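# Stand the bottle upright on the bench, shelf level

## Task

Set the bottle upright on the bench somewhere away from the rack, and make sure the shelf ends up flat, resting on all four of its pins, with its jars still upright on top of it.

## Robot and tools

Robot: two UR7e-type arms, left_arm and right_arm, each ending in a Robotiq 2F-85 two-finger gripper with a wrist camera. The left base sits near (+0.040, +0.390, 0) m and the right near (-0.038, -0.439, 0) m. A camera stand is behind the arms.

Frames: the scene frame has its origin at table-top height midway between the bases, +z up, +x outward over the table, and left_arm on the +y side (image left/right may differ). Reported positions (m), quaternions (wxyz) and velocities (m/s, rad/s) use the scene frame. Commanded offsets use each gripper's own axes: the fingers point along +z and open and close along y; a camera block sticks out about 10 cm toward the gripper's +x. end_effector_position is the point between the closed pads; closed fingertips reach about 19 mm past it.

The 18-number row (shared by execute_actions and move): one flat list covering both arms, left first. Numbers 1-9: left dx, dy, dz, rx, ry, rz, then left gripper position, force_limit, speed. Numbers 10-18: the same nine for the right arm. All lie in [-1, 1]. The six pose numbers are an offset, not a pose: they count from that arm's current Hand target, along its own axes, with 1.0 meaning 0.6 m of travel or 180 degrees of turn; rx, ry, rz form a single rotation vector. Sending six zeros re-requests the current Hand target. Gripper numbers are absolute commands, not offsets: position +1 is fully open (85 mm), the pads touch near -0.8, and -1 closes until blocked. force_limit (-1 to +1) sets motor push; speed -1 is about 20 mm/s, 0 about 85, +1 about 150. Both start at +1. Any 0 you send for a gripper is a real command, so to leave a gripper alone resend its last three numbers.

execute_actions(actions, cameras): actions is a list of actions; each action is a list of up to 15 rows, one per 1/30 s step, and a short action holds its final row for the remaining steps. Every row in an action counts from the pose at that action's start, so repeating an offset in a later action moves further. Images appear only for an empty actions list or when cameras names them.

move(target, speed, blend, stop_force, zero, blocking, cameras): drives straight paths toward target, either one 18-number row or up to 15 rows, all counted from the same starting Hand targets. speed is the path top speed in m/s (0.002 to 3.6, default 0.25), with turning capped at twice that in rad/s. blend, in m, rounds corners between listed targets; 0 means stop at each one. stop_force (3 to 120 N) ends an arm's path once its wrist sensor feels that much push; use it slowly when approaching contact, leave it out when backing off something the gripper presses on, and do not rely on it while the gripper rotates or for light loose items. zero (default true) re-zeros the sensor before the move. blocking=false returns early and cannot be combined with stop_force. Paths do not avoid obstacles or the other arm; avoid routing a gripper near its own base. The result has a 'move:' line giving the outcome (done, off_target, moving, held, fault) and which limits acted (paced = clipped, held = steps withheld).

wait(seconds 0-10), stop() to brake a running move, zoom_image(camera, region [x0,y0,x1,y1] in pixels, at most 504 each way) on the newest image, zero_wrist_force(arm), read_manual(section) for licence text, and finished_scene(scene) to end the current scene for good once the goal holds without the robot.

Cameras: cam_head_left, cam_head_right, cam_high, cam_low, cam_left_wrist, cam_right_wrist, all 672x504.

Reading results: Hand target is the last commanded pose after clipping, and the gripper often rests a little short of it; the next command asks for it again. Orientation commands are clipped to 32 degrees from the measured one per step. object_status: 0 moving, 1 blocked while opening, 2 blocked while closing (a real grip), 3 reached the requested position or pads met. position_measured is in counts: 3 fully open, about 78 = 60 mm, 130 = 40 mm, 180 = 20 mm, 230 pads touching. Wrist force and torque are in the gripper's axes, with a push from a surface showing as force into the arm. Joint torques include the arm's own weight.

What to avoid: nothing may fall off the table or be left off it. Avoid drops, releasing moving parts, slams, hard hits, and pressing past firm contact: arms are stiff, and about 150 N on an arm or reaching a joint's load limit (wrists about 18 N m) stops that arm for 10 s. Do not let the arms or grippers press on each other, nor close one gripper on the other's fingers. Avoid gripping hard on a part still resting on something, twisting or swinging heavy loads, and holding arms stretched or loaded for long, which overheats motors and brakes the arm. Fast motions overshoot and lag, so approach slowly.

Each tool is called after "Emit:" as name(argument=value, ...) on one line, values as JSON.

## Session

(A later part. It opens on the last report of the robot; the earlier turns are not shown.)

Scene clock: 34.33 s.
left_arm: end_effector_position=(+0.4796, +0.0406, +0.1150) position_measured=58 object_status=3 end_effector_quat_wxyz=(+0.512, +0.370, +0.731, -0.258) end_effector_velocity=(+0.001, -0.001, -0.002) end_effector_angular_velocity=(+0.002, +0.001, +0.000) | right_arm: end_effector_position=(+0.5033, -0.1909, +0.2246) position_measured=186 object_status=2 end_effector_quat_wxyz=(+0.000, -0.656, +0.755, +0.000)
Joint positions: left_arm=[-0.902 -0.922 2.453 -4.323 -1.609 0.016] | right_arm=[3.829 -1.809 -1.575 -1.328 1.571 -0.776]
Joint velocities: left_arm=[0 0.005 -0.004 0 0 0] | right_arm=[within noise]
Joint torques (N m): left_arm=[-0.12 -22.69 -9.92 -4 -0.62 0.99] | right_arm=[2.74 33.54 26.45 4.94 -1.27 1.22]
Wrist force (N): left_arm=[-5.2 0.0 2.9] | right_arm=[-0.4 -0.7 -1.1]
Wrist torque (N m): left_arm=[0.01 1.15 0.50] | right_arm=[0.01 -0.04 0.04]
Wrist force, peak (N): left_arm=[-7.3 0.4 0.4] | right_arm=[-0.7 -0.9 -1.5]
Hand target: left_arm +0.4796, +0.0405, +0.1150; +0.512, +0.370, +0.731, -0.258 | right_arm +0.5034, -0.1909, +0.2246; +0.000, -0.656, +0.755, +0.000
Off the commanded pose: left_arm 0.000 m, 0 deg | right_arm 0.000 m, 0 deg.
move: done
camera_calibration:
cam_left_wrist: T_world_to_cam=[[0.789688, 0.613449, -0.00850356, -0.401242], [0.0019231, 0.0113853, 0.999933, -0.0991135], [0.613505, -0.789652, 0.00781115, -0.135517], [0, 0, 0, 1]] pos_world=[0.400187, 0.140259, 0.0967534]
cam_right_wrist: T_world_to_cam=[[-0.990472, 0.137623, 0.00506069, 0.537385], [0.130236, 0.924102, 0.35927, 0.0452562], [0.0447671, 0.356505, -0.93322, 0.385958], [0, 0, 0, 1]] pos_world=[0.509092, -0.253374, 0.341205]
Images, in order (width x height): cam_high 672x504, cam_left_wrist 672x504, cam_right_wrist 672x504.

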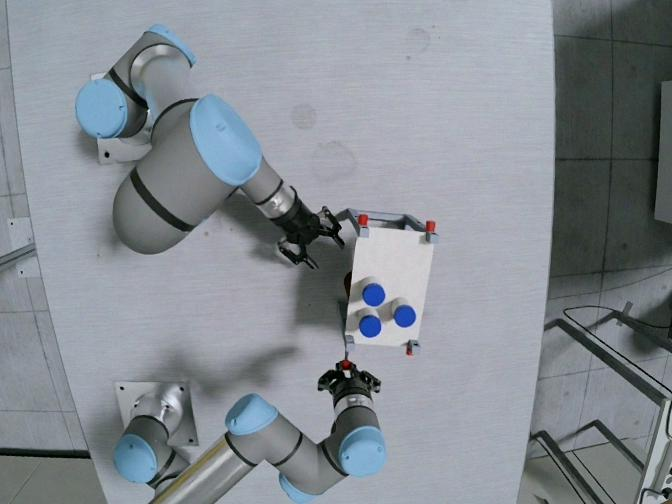

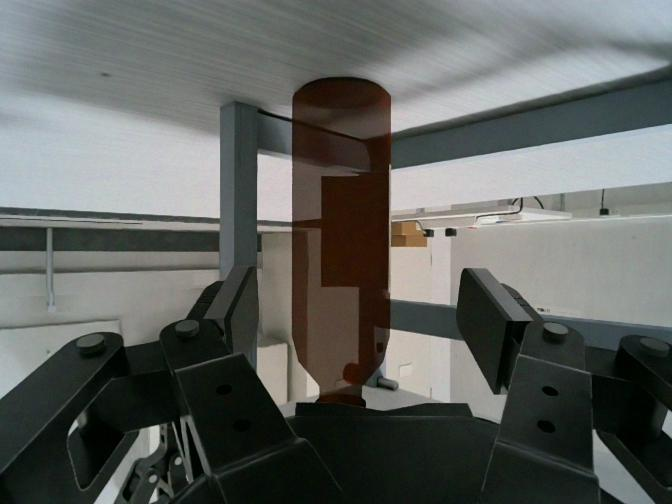

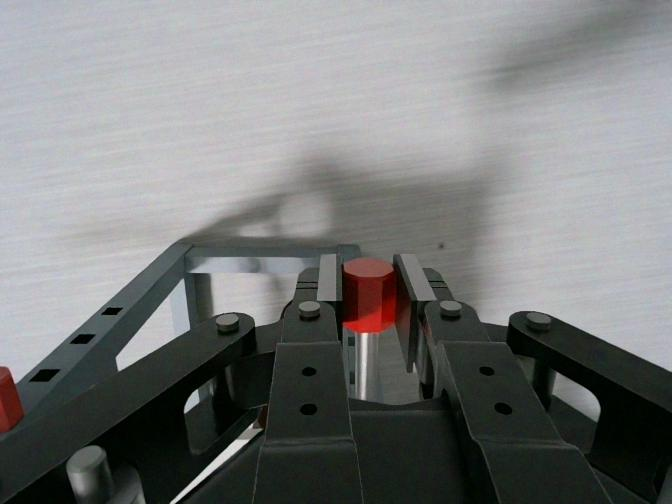

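Emit:
move(target=[-0.0342, -0.0088, 0.0940, 0, 0, 0, 0.56, -0.5, 0, 0, 0, 0, 0, 0, 0, -1, -0.6, -1], speed=0.15, cameras=["cam_left_wrist", "cam_high", "cam_right_wrist"])

Emit:
zoom_image(camera="cam_left_wrist", region=[220, 0, 480, 260])

Emit:
zoom_image(camera="cam_high", region=[336, 334, 368, 366])

Emit:
zoom_image(camera="cam_right_wrist", region=[330, 320, 420, 410])

Scene clock: 40.70 s.
left_arm: end_effector_position=(+0.5109, -0.0109, +0.1149) position_measured=58 object_status=3 end_effector_quat_wxyz=(+0.512, +0.370, +0.731, -0.258) | right_arm: end_effector_position=(+0.5034, -0.1909, +0.2246) position_measured=186 object_status=2 end_effector_quat_wxyz=(+0.000, -0.656, +0.755, +0.000)
Joint positions: left_arm=[-0.924 -0.901 2.304 -4.195 -1.589 0.008] | right_arm=[3.829 -1.809 -1.575 -1.328 1.571 -0.776]
Joint torques (N m): left_arm=[5.37 -41.84 -11.89 -2.84 -1.38 1.08] | right_arm=[-3.52 28.74 32.66 1.74 -1.29 -2.22]
Wrist force (N): left_arm=[-5.3 0.1 2.9] | right_arm=[-0.6 -1.0 -1.5]
Wrist torque (N m): left_arm=[0.03 1.17 0.49] | right_arm=[-0.02 -0.01 0.04]
Wrist force, peak (N): left_arm=[-6.3 0.1 4.7] | right_arm=[-0.7 -1.0 -1.5]
Hand target: left_arm +0.5110, -0.0109, +0.1150; +0.512, +0.370, +0.731, -0.258 | right_arm +0.5034, -0.1909, +0.2246; +0.000, -0.656, +0.755, +0.000
Off the commanded pose: left_arm 0.000 m, 0 deg | right_arm 0.000 m, 0 deg.
move: done
camera_calibration:
cam_left_wrist: T_world_to_cam=[[0.789689, 0.613449, -0.00848548, -0.394448], [0.00184736, 0.0114534, 0.999933, -0.0985612], [0.613505, -0.789651, 0.00791136, -0.195458], [0, 0, 0, 1]] pos_world=[0.431587, 0.0887587, 0.0967538]
cam_right_wrist: T_world_to_cam=[[-0.990472, 0.137623, 0.00506069, 0.537484], [0.130236, 0.924102, 0.35927, 0.0452432], [0.0447671, 0.356505, -0.93322, 0.385953], [0, 0, 0, 1]] pos_world=[0.509192, -0.253374, 0.341205]
Images, in order (width x height): cam_high 672x504, cam_left_wrist 672x504, cam_right_wrist 672x504.

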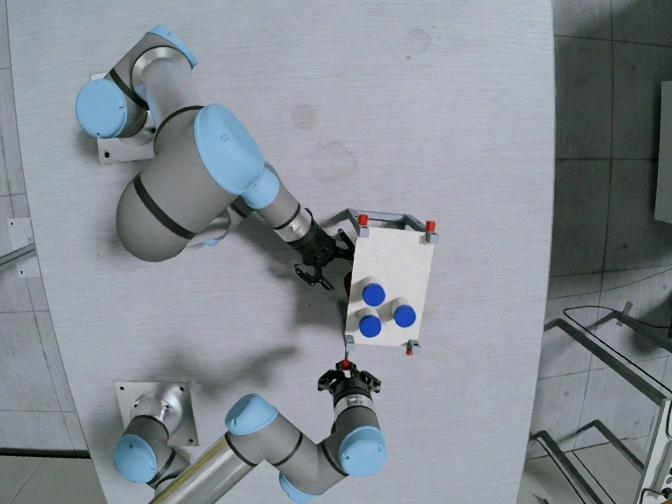

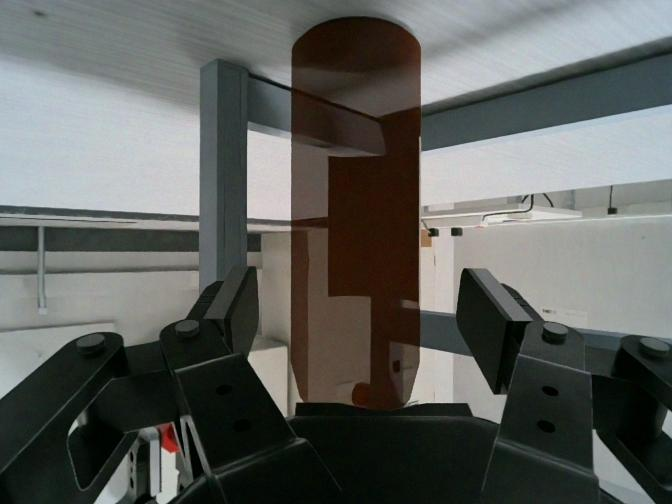

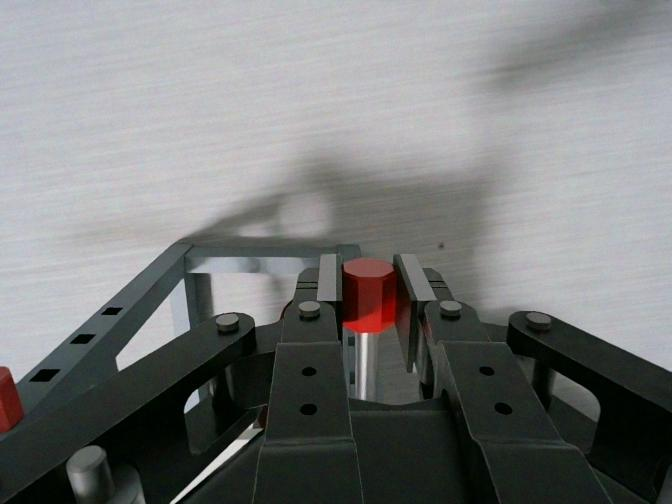

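Scaled by 1.938 from the camera's 672x504 image, which has a finer 960x720 frame.

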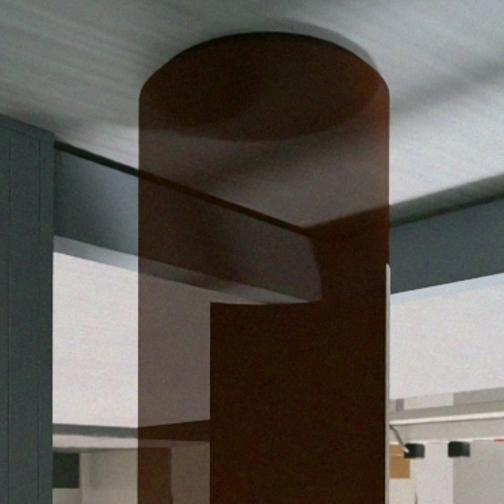

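Scaled by 15.750 from the camera's 672x504 image, which has a finer 960x720 frame.

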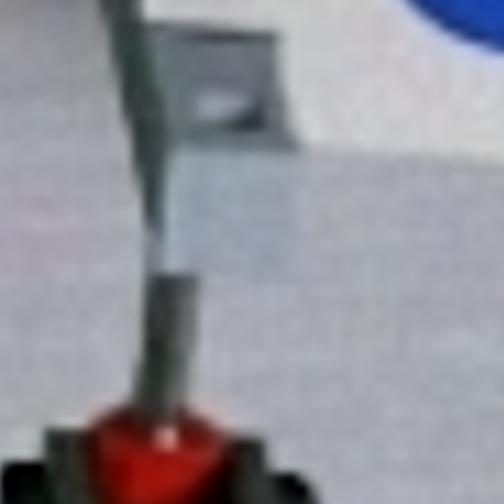

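Scaled by 5.600 from the camera's 672x504 image, which has a finer 960x720 frame.

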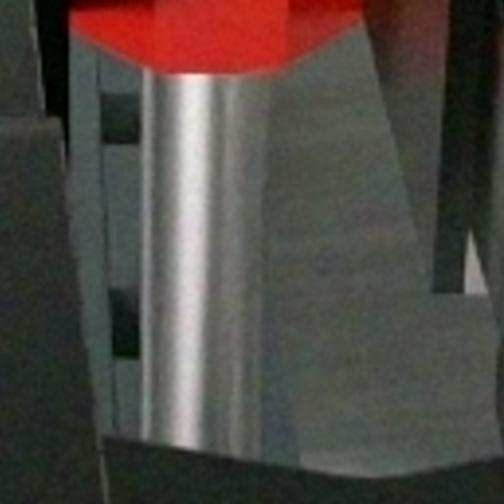

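Emit:
zoom_image(camera="cam_left_wrist", region=[200, 250, 290, 340])

Emit:
zoom_image(camera="cam_left_wrist", region=[410, 250, 540, 380])

Scaled by 5.600 from the camera's 672x504 image, which has a finer 960x720 frame.

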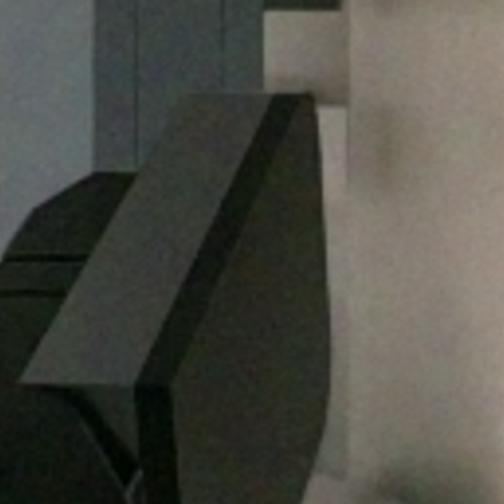

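Scaled by 3.877 from the camera's 672x504 image, which has a finer 960x720 frame.

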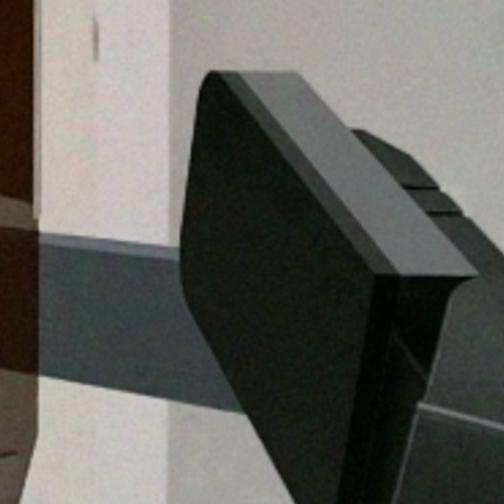

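Emit:
move(target=[-0.0171, 0.0033, 0.0470, 0, 0, 0, 0.56, -0.5, 0, 0, 0.00067, 0, 0, 0, 0, -1, -0.6, -1], speed=0.12, cameras=["cam_left_wrist"])

Emit:
zoom_image(camera="cam_left_wrist", region=[250, 60, 470, 280])

Scene clock: 48.97 s.
left_arm: end_effector_position=(+0.5304, -0.0338, +0.1149) position_measured=58 object_status=3 end_effector_quat_wxyz=(+0.512, +0.370, +0.731, -0.258) | right_arm: end_effector_position=(+0.5030, -0.1909, +0.2246) position_measured=186 object_status=2 end_effector_quat_wxyz=(+0.000, -0.656, +0.755, +0.000)
Joint positions: left_arm=[-0.92 -0.883 2.222 -4.132 -1.592 0.01] | right_arm=[3.829 -1.808 -1.576 -1.328 1.571 -0.775]
Joint torques (N m): left_arm=[-0.6 -44.01 -8.72 -4.87 -0.18 0.49] | right_arm=[6.65 40.25 18.66 5.57 -1.14 2.04]
Wrist force (N): left_arm=[-5.4 0.3 2.9] | right_arm=[-0.2 -1.1 -0.9]
Wrist torque (N m): left_arm=[0.05 1.17 0.49] | right_arm=[-0.04 -0.07 0.04]
Wrist force, peak (N): left_arm=[-5.5 0.2 3.8] | right_arm=[-0.5 -0.9 -1.7]
Hand target: left_arm +0.5304, -0.0339, +0.1150; +0.512, +0.370, +0.731, -0.258 | right_arm +0.5030, -0.1909, +0.2246; +0.000, -0.656, +0.755, +0.000
Off the commanded pose: left_arm 0.000 m, 0 deg | right_arm 0.000 m, 0 deg.
move: done
camera_calibration:
cam_left_wrist: T_world_to_cam=[[0.789689, 0.613449, -0.00850467, -0.395719], [0.00186265, 0.011465, 0.999933, -0.0982423], [0.613505, -0.789651, 0.00791114, -0.225442], [0, 0, 0, 1]] pos_world=[0.450987, 0.0658587, 0.0966537]
Images, in order (width x height): cam_left_wrist 672x504.

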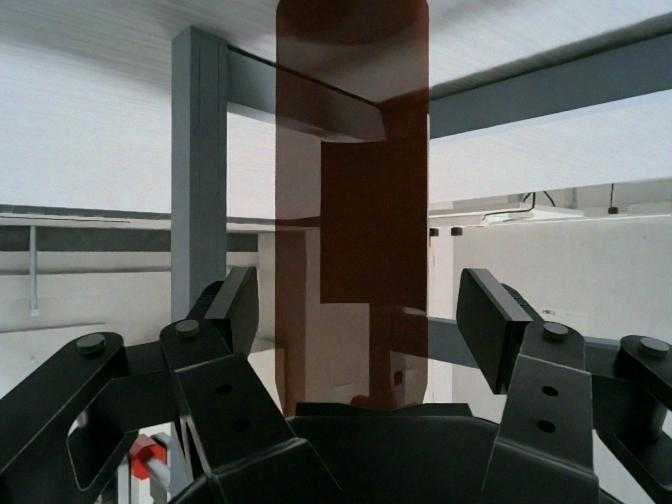

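Scaled by 2.291 from the camera's 672x504 image, which has a finer 960x720 frame.

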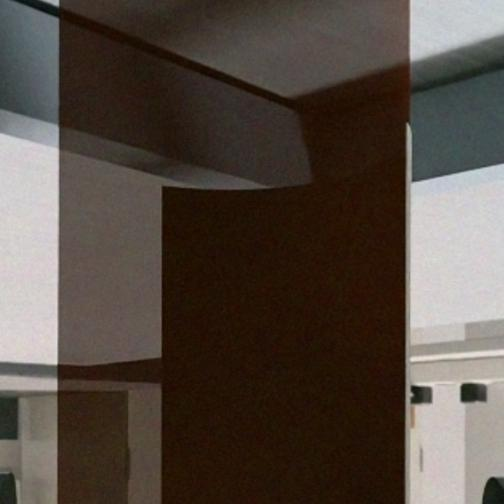

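Emit:
move(target=[[-0.0046, -0.0025, 0.0125, 0, 0, 0, 0.56, -0.5, 0, 0, 0, 0, 0, 0, 0, -1, -0.6, -1], [-0.02206, -0.0025, 0.06061, 0, 0, 0, 0.56, -0.5, 0, 0, 0, 0, 0, 0, 0, -1, -0.6, -1]], speed=0.1, blend=[0.004, 0], cameras=["cam_left_wrist", "cam_right_wrist", "cam_high", "cam_low"])

Emit:
zoom_image(camera="cam_left_wrist", region=[220, 200, 500, 410])

Emit:
zoom_image(camera="cam_right_wrist", region=[330, 330, 410, 410])

Emit:
zoom_image(camera="cam_high", region=[336, 334, 368, 366])

Emit:
zoom_image(camera="cam_low", region=[360, 120, 500, 260])

Scene clock: 51.20 s.
left_arm: end_effector_position=(+0.5521, -0.0659, +0.1149) position_measured=58 object_status=3 end_effector_quat_wxyz=(+0.512, +0.370, +0.731, -0.258) | right_arm: end_effector_position=(+0.5030, -0.1909, +0.2246) position_measured=186 object_status=2 end_effector_quat_wxyz=(+0.000, -0.656, +0.755, +0.000)
Joint positions: left_arm=[-0.926 -0.854 2.117 -4.056 -1.587 0.008] | right_arm=[3.829 -1.808 -1.576 -1.328 1.571 -0.775]
Joint torques (N m): left_arm=[3.28 -44.72 -12.54 -4.37 -1.09 -0.64] | right_arm=[7.36 38.55 26.47 5.41 -1.3 0.98]
Wrist force (N): left_arm=[-5.2 0.2 2.8] | right_arm=[-0.3 -0.9 -1.4]
Wrist torque (N m): left_arm=[0.04 1.14 0.49] | right_arm=[-0.01 -0.06 0.04]
Wrist force, peak (N): left_arm=[-5.8 0.3 4.0] | right_arm=[-0.7 -1.0 -1.4]
Hand target: left_arm +0.5522, -0.0659, +0.1150; +0.512, +0.370, +0.731, -0.258 | right_arm +0.5030, -0.1909, +0.2246; +0.000, -0.656, +0.755, +0.000
Off the commanded pose: left_arm 0.000 m, 0 deg | right_arm 0.000 m, 0 deg.
move: done
camera_calibration:
cam_left_wrist: T_world_to_cam=[[0.789689, 0.613449, -0.00850467, -0.393241], [0.00186265, 0.011465, 0.999933, -0.0980149], [0.613505, -0.789651, 0.00791114, -0.264165], [0, 0, 0, 1]] pos_world=[0.472787, 0.0337587, 0.0967537]
cam_right_wrist: T_world_to_cam=[[-0.990472, 0.137623, 0.00506069, 0.537088], [0.130236, 0.924102, 0.35927, 0.0452953], [0.0447671, 0.356505, -0.93322, 0.385971], [0, 0, 0, 1]] pos_world=[0.508792, -0.253374, 0.341205]
Images, in order (width x height): cam_high 672x504, cam_low 672x504, cam_left_wrist 672x504, cam_right_wrist 672x504.

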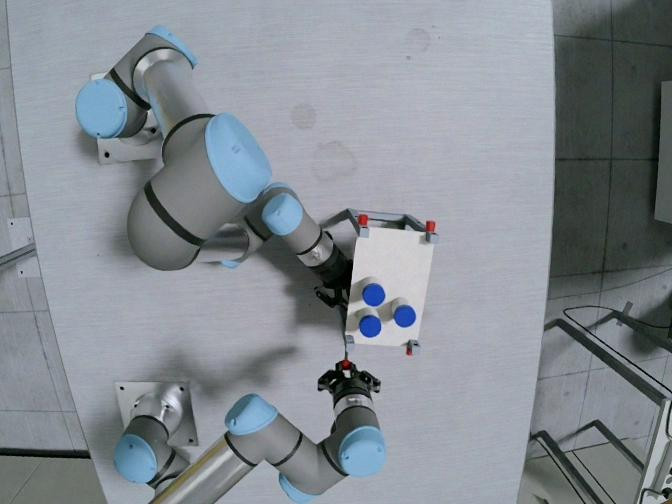

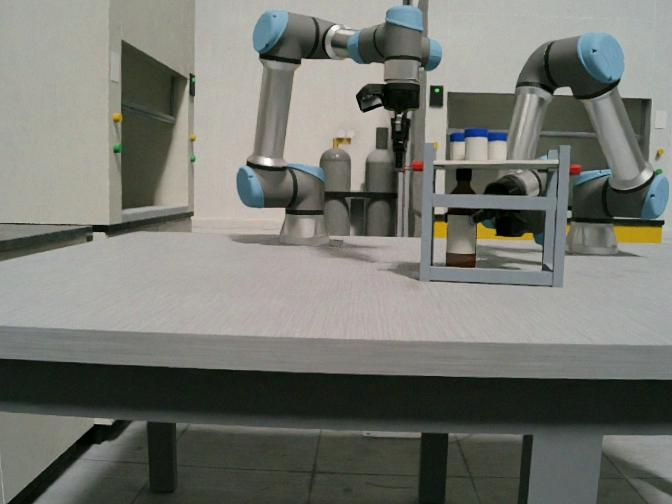

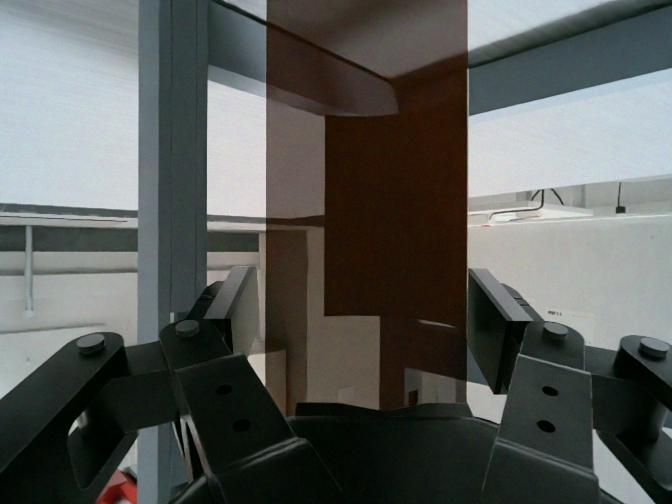

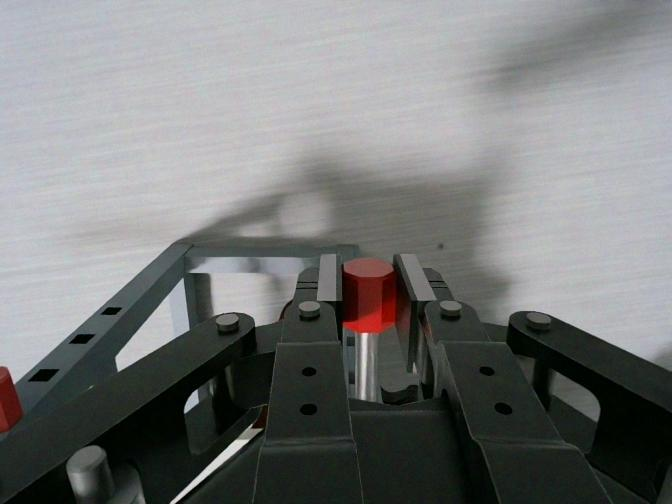

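Scaled by 1.800 from the camera's 672x504 image, which has a finer 960x720 frame.

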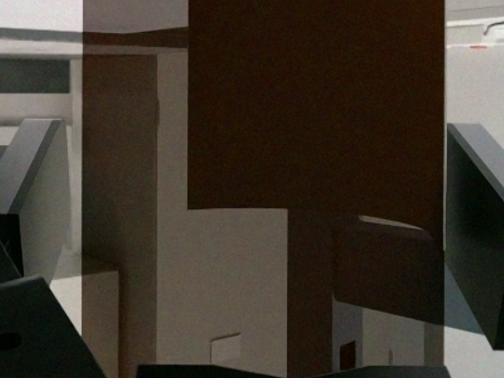

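Scaled by 6.300 from the camera's 672x504 image, which has a finer 960x720 frame.

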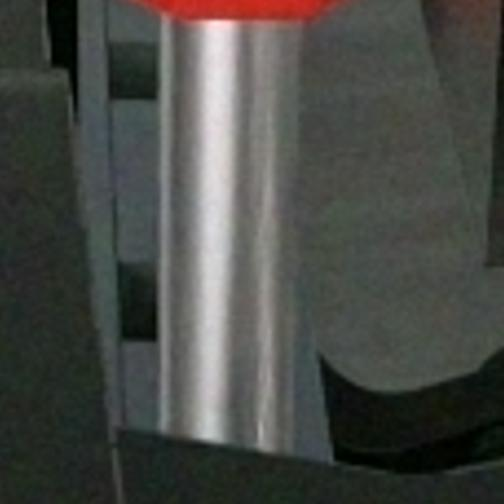

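Scaled by 15.750 from the camera's 672x504 image, which has a finer 960x720 frame.

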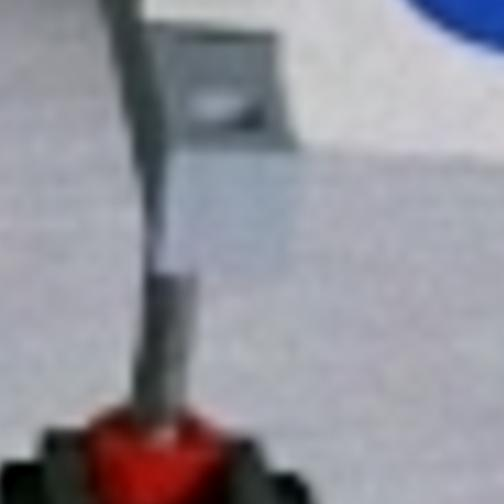

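Scaled by 3.600 from the camera's 672x504 image, which has a finer 960x720 frame.

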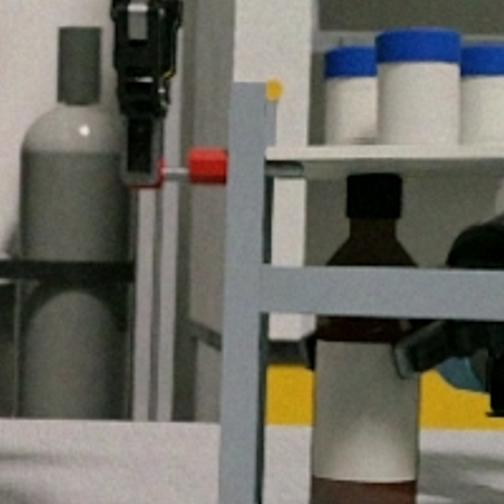

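Emit:
move(target=[[0, 0.0022, 0, 0, 0, 0, 0.56, -0.5, 0, 0, 0, 0, 0, 0, 0, -1, -0.6, -1], [0, 0.0022, 0, 0, 0, 0, -1, -0.7, -1, 0, 0, 0, 0, 0, 0, -1, -0.6, -1], [-0.00783, 0.0022, -0.00285, 0, 0, 0, -1, -0.7, -1, 0, 0, 0, 0, 0, 0, -1, -0.6, -1]], speed=0.02, cameras=["cam_low", "cam_left_wrist", "cam_head_right"])

Emit:
zoom_image(camera="cam_low", region=[405, 135, 475, 205])

Emit:
zoom_image(camera="cam_low", region=[360, 120, 580, 285])

Scene clock: 56.90 s.
left_arm: end_effector_position=(+0.5533, -0.0651, +0.1201) position_measured=78 object_status=2 end_effector_quat_wxyz=(+0.512, +0.370, +0.731, -0.258) | right_arm: end_effector_position=(+0.5030, -0.1909, +0.2246) position_measured=186 object_status=2 end_effector_quat_wxyz=(+0.000, -0.656, +0.755, +0.000)
Joint positions: left_arm=[-0.923 -0.867 2.118 -4.043 -1.59 0.009] | right_arm=[3.829 -1.808 -1.576 -1.328 1.571 -0.775]
Joint torques (N m): left_arm=[-6.78 -36.04 -8.13 -4.71 -0.44 -0.95] | right_arm=[7.23 34.44 30.87 5.35 -1.23 -1.87]
Wrist force (N): left_arm=[3.7 0.3 5.8] | right_arm=[-0.6 -1.1 -1.6]
Wrist torque (N m): left_arm=[0.06 1.01 0.42] | right_arm=[-0.04 -0.01 0.04]
Wrist force, peak (N): left_arm=[-8.3 -2.9 0.3] | right_arm=[-0.5 -1.1 -1.7]
Hand target: left_arm +0.5532, -0.0651, +0.1200; +0.512, +0.370, +0.731, -0.258 | right_arm +0.5030, -0.1909, +0.2246; +0.000, -0.656, +0.755, +0.000
Off the commanded pose: left_arm 0.000 m, 0 deg | right_arm 0.000 m, 0 deg.
move: done
camera_calibration:
cam_left_wrist: T_world_to_cam=[[0.789689, 0.613448, -0.0084866, -0.394559], [0.0017869, 0.011533, 0.999932, -0.103092], [0.613504, -0.789651, 0.00801135, -0.264259], [0, 0, 0, 1]] pos_world=[0.473887, 0.0345587, 0.101854]
Images, in order (width x height): cam_head_right 672x504, cam_low 672x504, cam_left_wrist 672x504.

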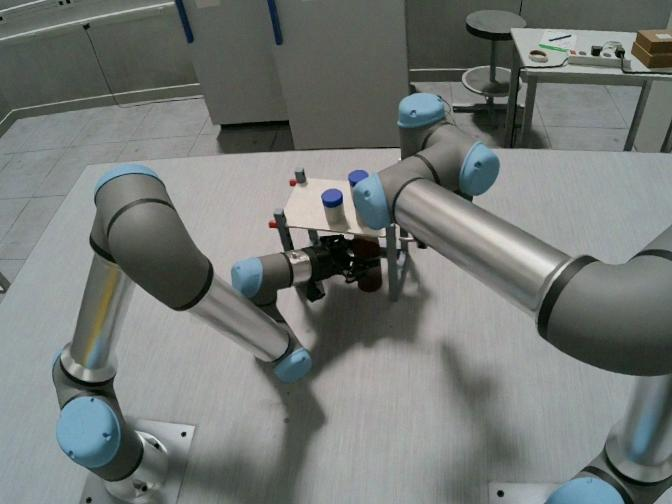

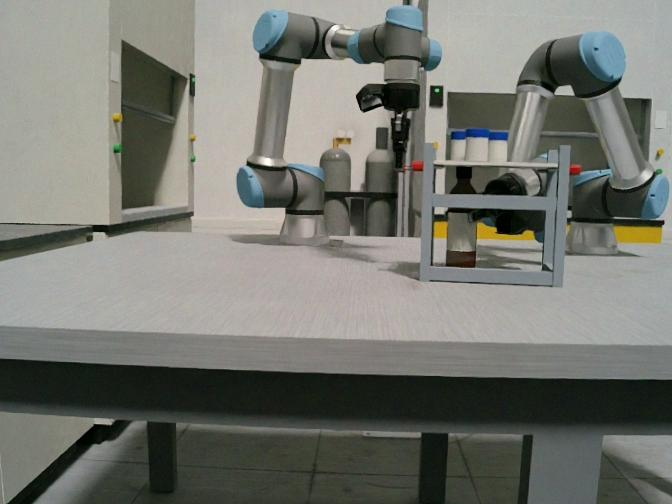

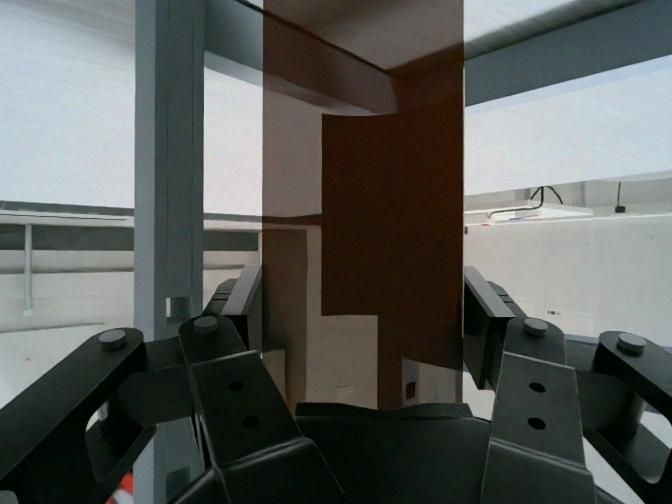

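Scaled by 7.200 from the camera's 672x504 image, which has a finer 960x720 frame.

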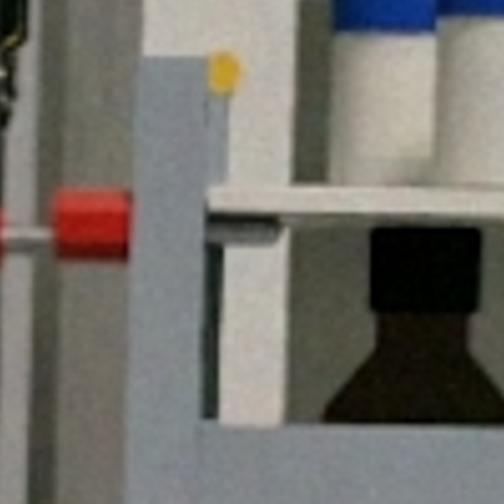

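Scaled by 2.291 from the camera's 672x504 image, which has a finer 960x720 frame.

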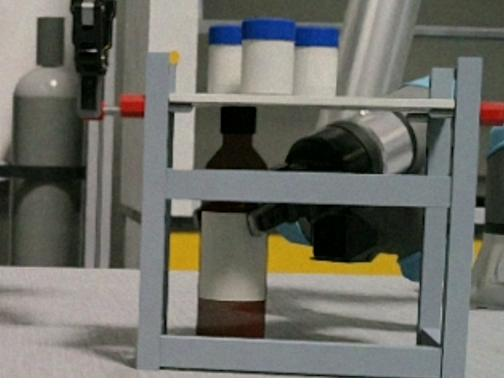

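Emit:
zoom_image(camera="cam_low", region=[428, 154, 456, 182])

Emit:
zoom_image(camera="cam_low", region=[430, 240, 500, 290])

Emit:
zoom_image(camera="cam_head_right", region=[365, 200, 435, 270])

Scaled by 18.000 from the camera's 672x504 image, which has a finer 960x720 frame.

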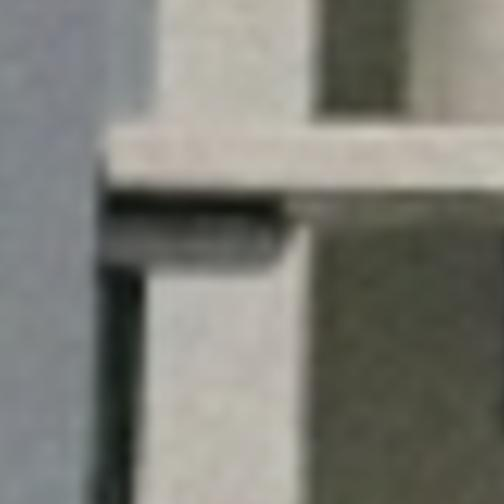

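Scaled by 7.200 from the camera's 672x504 image, which has a finer 960x720 frame.

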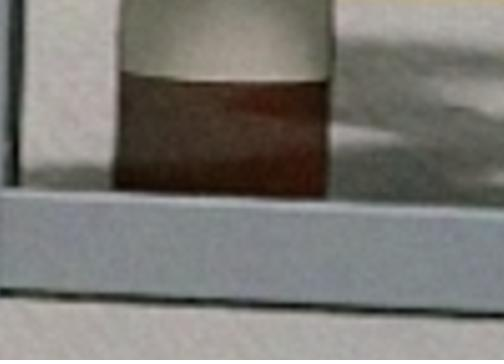

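Scaled by 7.200 from the camera's 672x504 image, which has a finer 960x720 frame.

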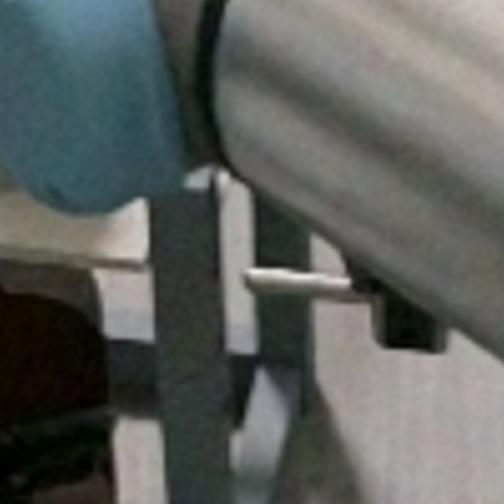

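Emit:
move(target=[0, 0, 0, 0, 0, 0, -1, -0.7, -1, -0.0833, 0, 0, 0, 0, 0, -1, -0.6, -1], speed=0.03, stop_force=7, cameras=["cam_high", "cam_low", "cam_right_wrist", "cam_left_wrist"])

Scene clock: 60.93 s.
left_arm: end_effector_position=(+0.5532, -0.0651, +0.1200) position_measured=78 object_status=2 end_effector_quat_wxyz=(+0.512, +0.370, +0.731, -0.258) | right_arm: end_effector_position=(+0.5092, -0.1462, +0.2246) position_measured=186 object_status=2 end_effector_quat_wxyz=(+0.000, -0.656, +0.755, +0.000)
Joint positions: left_arm=[-0.923 -0.867 2.118 -4.044 -1.59 0.009] | right_arm=[3.881 -1.868 -1.499 -1.345 1.571 -0.724]
Joint torques (N m): left_arm=[-6.16 -36.34 -16.45 -7.93 -1.23 -0.81] | right_arm=[-1.68 28.47 30.03 3.94 1.84 -0.46]
Wrist force (N): left_arm=[3.9 0.4 5.7] | right_arm=[-0.6 -2.4 -5.0]
Wrist torque (N m): left_arm=[0.07 0.96 0.42] | right_arm=[0.06 -0.22 -0.02]
Wrist force, peak (N): left_arm=[3.9 0.3 5.9] | right_arm=[8.7 0.3 -9.3]
Hand target: left_arm +0.5532, -0.0651, +0.1200; +0.512, +0.370, +0.731, -0.258 | right_arm +0.5092, -0.1461, +0.2246; +0.000, -0.656, +0.755, +0.000 (not the last commanded pose)
Off the commanded pose: left_arm 0.000 m, 0 deg | right_arm 0.005 m, 0 deg.
move: contact (right_arm)
camera_calibration:
cam_left_wrist: T_world_to_cam=[[0.789689, 0.613448, -0.00854704, -0.394554], [0.00183505, 0.0115696, 0.999931, -0.103016], [0.613504, -0.789651, 0.00801067, -0.264258], [0, 0, 0, 1]] pos_world=[0.473887, 0.0345587, 0.101754]
cam_right_wrist: T_world_to_cam=[[-0.990485, 0.137531, 0.00502584, 0.537076], [0.130139, 0.924116, 0.359269, 0.00323353], [0.0447662, 0.356505, -0.93322, 0.369758], [0, 0, 0, 1]] pos_world=[0.514992, -0.208673, 0.341205]
Images, in order (width x height): cam_high 672x504, cam_low 672x504, cam_left_wrist 672x504, cam_right_wrist 672x504.

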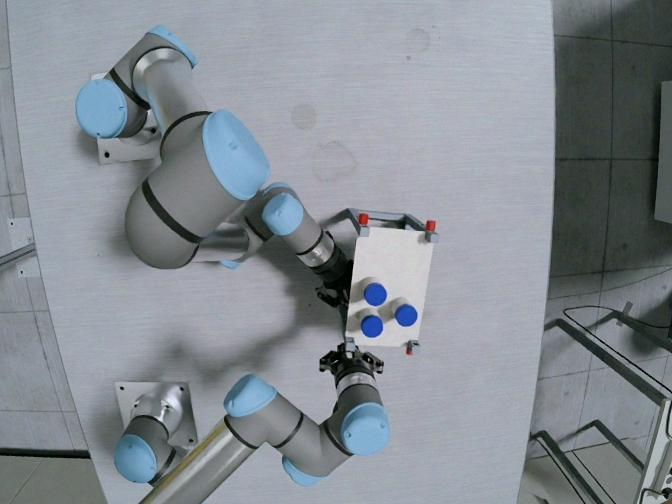

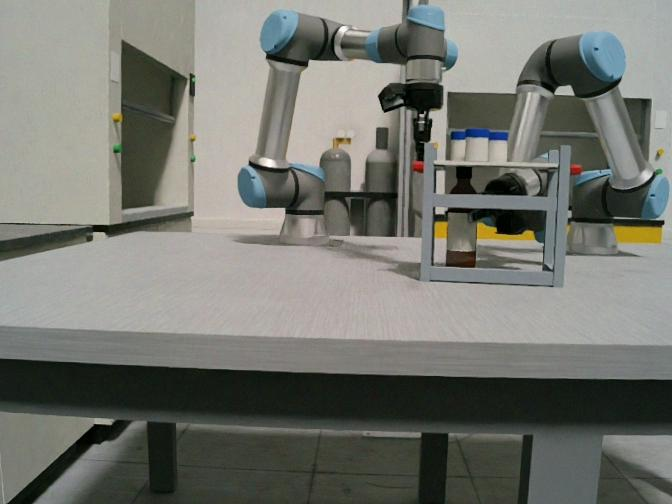

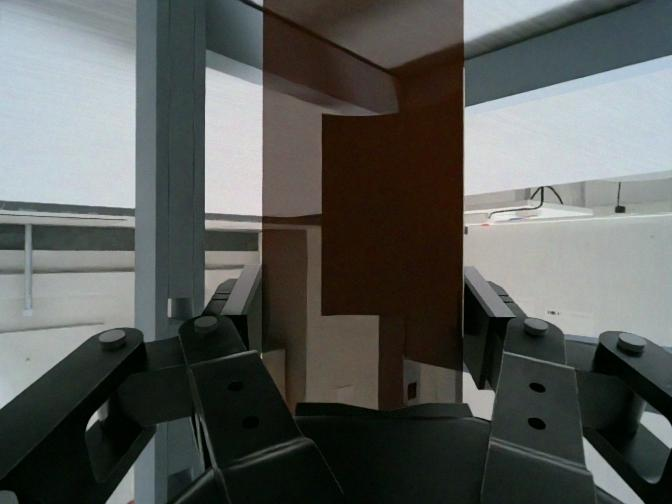

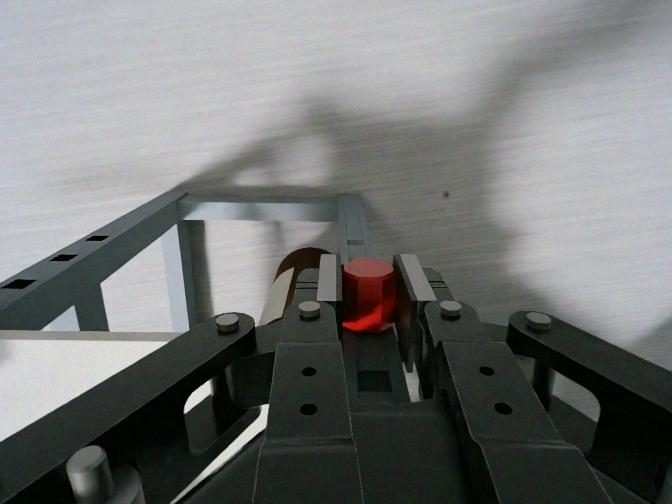

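Emit:
zoom_image(camera="cam_right_wrist", region=[325, 240, 425, 410])

Emit:
zoom_image(camera="cam_high", region=[330, 326, 370, 366])

Emit:
zoom_image(camera="cam_low", region=[405, 140, 475, 200])

Emit:
zoom_image(camera="cam_left_wrist", region=[120, 380, 240, 504])

Scaled by 2.965 from the camera's 672x504 image, which has a finer 960x720 frame.

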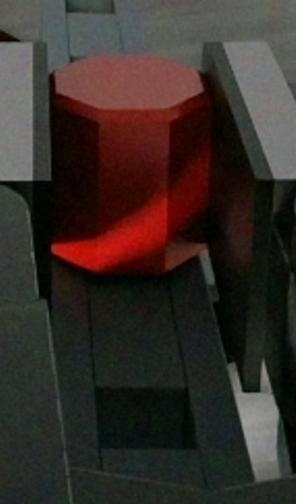

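Scaled by 12.600 from the camera's 672x504 image, which has a finer 960x720 frame.

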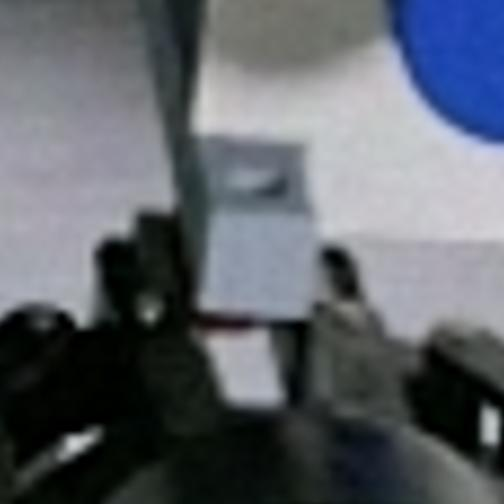

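Scaled by 7.200 from the camera's 672x504 image, which has a finer 960x720 frame.

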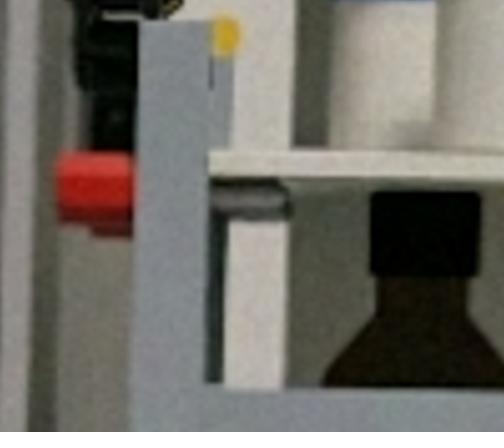

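Scaled by 4.065 from the camera's 672x504 image, which has a finer 960x720 frame.

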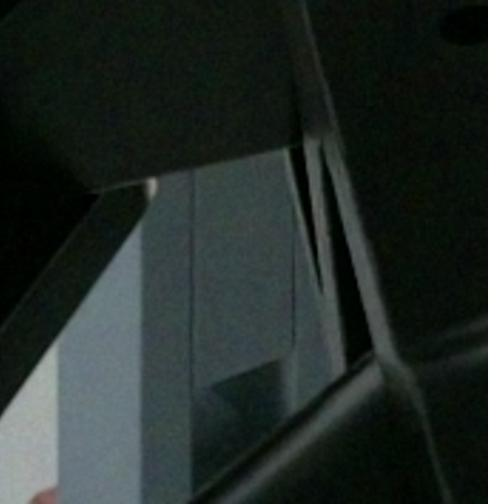

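Emit:
zoom_image(camera="cam_low", region=[428, 154, 456, 182])

Emit:
zoom_image(camera="cam_right_wrist", region=[335, 300, 405, 370])

Scaled by 18.000 from the camera's 672x504 image, which has a finer 960x720 frame.

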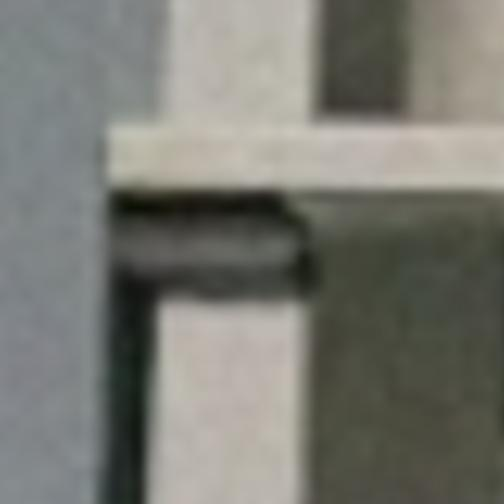

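Scaled by 7.200 from the camera's 672x504 image, which has a finer 960x720 frame.

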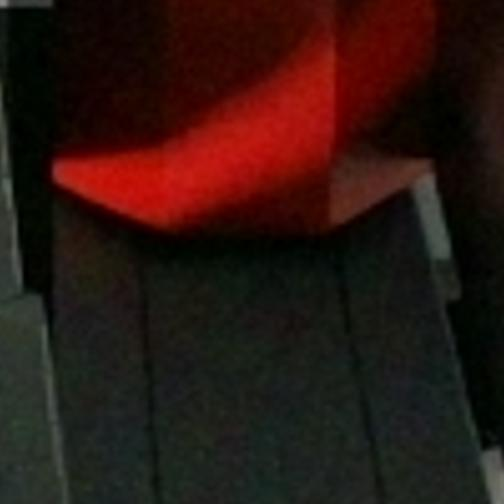

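Emit:
move(target=[0, 0, 0, 0, 0, 0, -1, -0.7, -1, -0.0045, 0, 0, 0, 0, 0, -1, -0.6, -1], speed=0.02, stop_force=9, cameras=["cam_right_wrist", "cam_low"])

Emit:
zoom_image(camera="cam_right_wrist", region=[335, 300, 405, 400])

Emit:
zoom_image(camera="cam_low", region=[428, 154, 456, 182])

Scene clock: 64.50 s.
left_arm: end_effector_position=(+0.5532, -0.0651, +0.1200) position_measured=78 object_status=2 end_effector_quat_wxyz=(+0.512, +0.370, +0.731, -0.258) | right_arm: end_effector_position=(+0.5094, -0.1447, +0.2246) position_measured=186 object_status=2 end_effector_quat_wxyz=(+0.000, -0.656, +0.755, +0.000)
Joint positions: left_arm=[-0.923 -0.867 2.118 -4.044 -1.59 0.009] | right_arm=[3.883 -1.87 -1.496 -1.346 1.571 -0.722]
Joint torques (N m): left_arm=[-6.25 -36.68 -15.62 -7.29 -1.29 -0.78] | right_arm=[-4.86 41.83 14.58 4.84 1.64 -2.25]
Wrist force (N): left_arm=[3.8 0.5 5.3] | right_arm=[2.3 -2.2 -6.0]
Wrist torque (N m): left_arm=[0.07 0.93 0.40] | right_arm=[0.04 -0.23 -0.04]
Wrist force, peak (N): left_arm=[3.9 0.5 5.9] | right_arm=[10.1 0.1 -8.3]
Hand target: left_arm +0.5532, -0.0651, +0.1200; +0.512, +0.370, +0.731, -0.258 | right_arm +0.5094, -0.1447, +0.2246; +0.000, -0.656, +0.755, +0.000 (not the last commanded pose)
Off the commanded pose: left_arm 0.000 m, 0 deg | right_arm 0.001 m, 0 deg.
move: contact (right_arm)
camera_calibration:
cam_right_wrist: T_world_to_cam=[[-0.990467, 0.137657, 0.0049681, 0.537105], [0.130235, 0.924097, 0.359282, 0.00176378], [0.0448668, 0.356504, -0.933216, 0.369162], [0, 0, 0, 1]] pos_world=[0.515192, -0.207174, 0.341205]
Images, in order (width x height): cam_low 672x504, cam_right_wrist 672x504.

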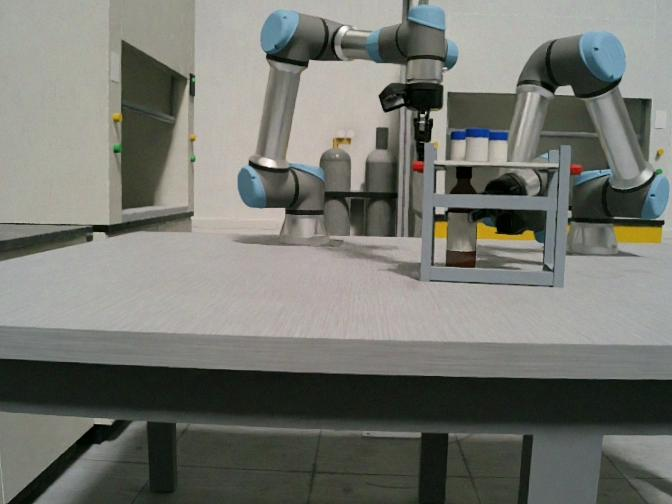

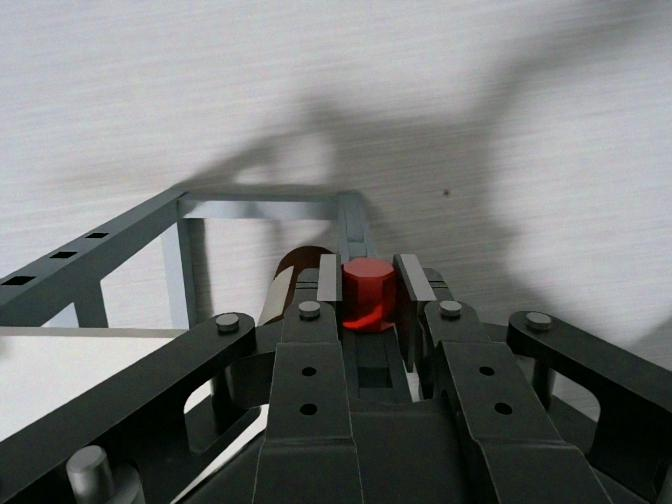

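Scaled by 5.040 from the camera's 672x504 image, which has a finer 960x720 frame.

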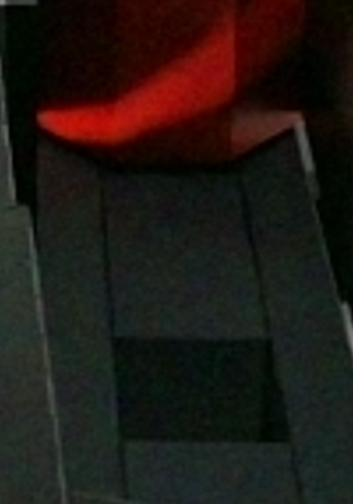

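Scaled by 18.000 from the camera's 672x504 image, which has a finer 960x720 frame.

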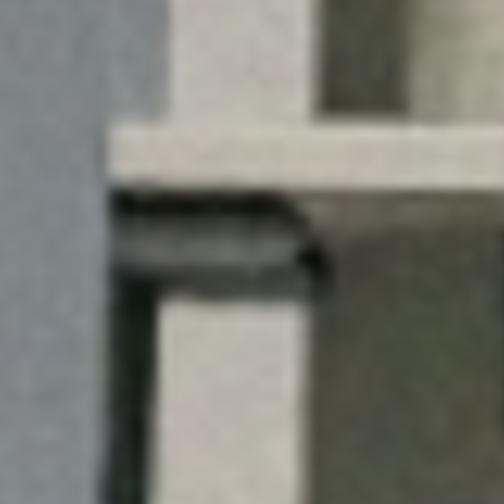

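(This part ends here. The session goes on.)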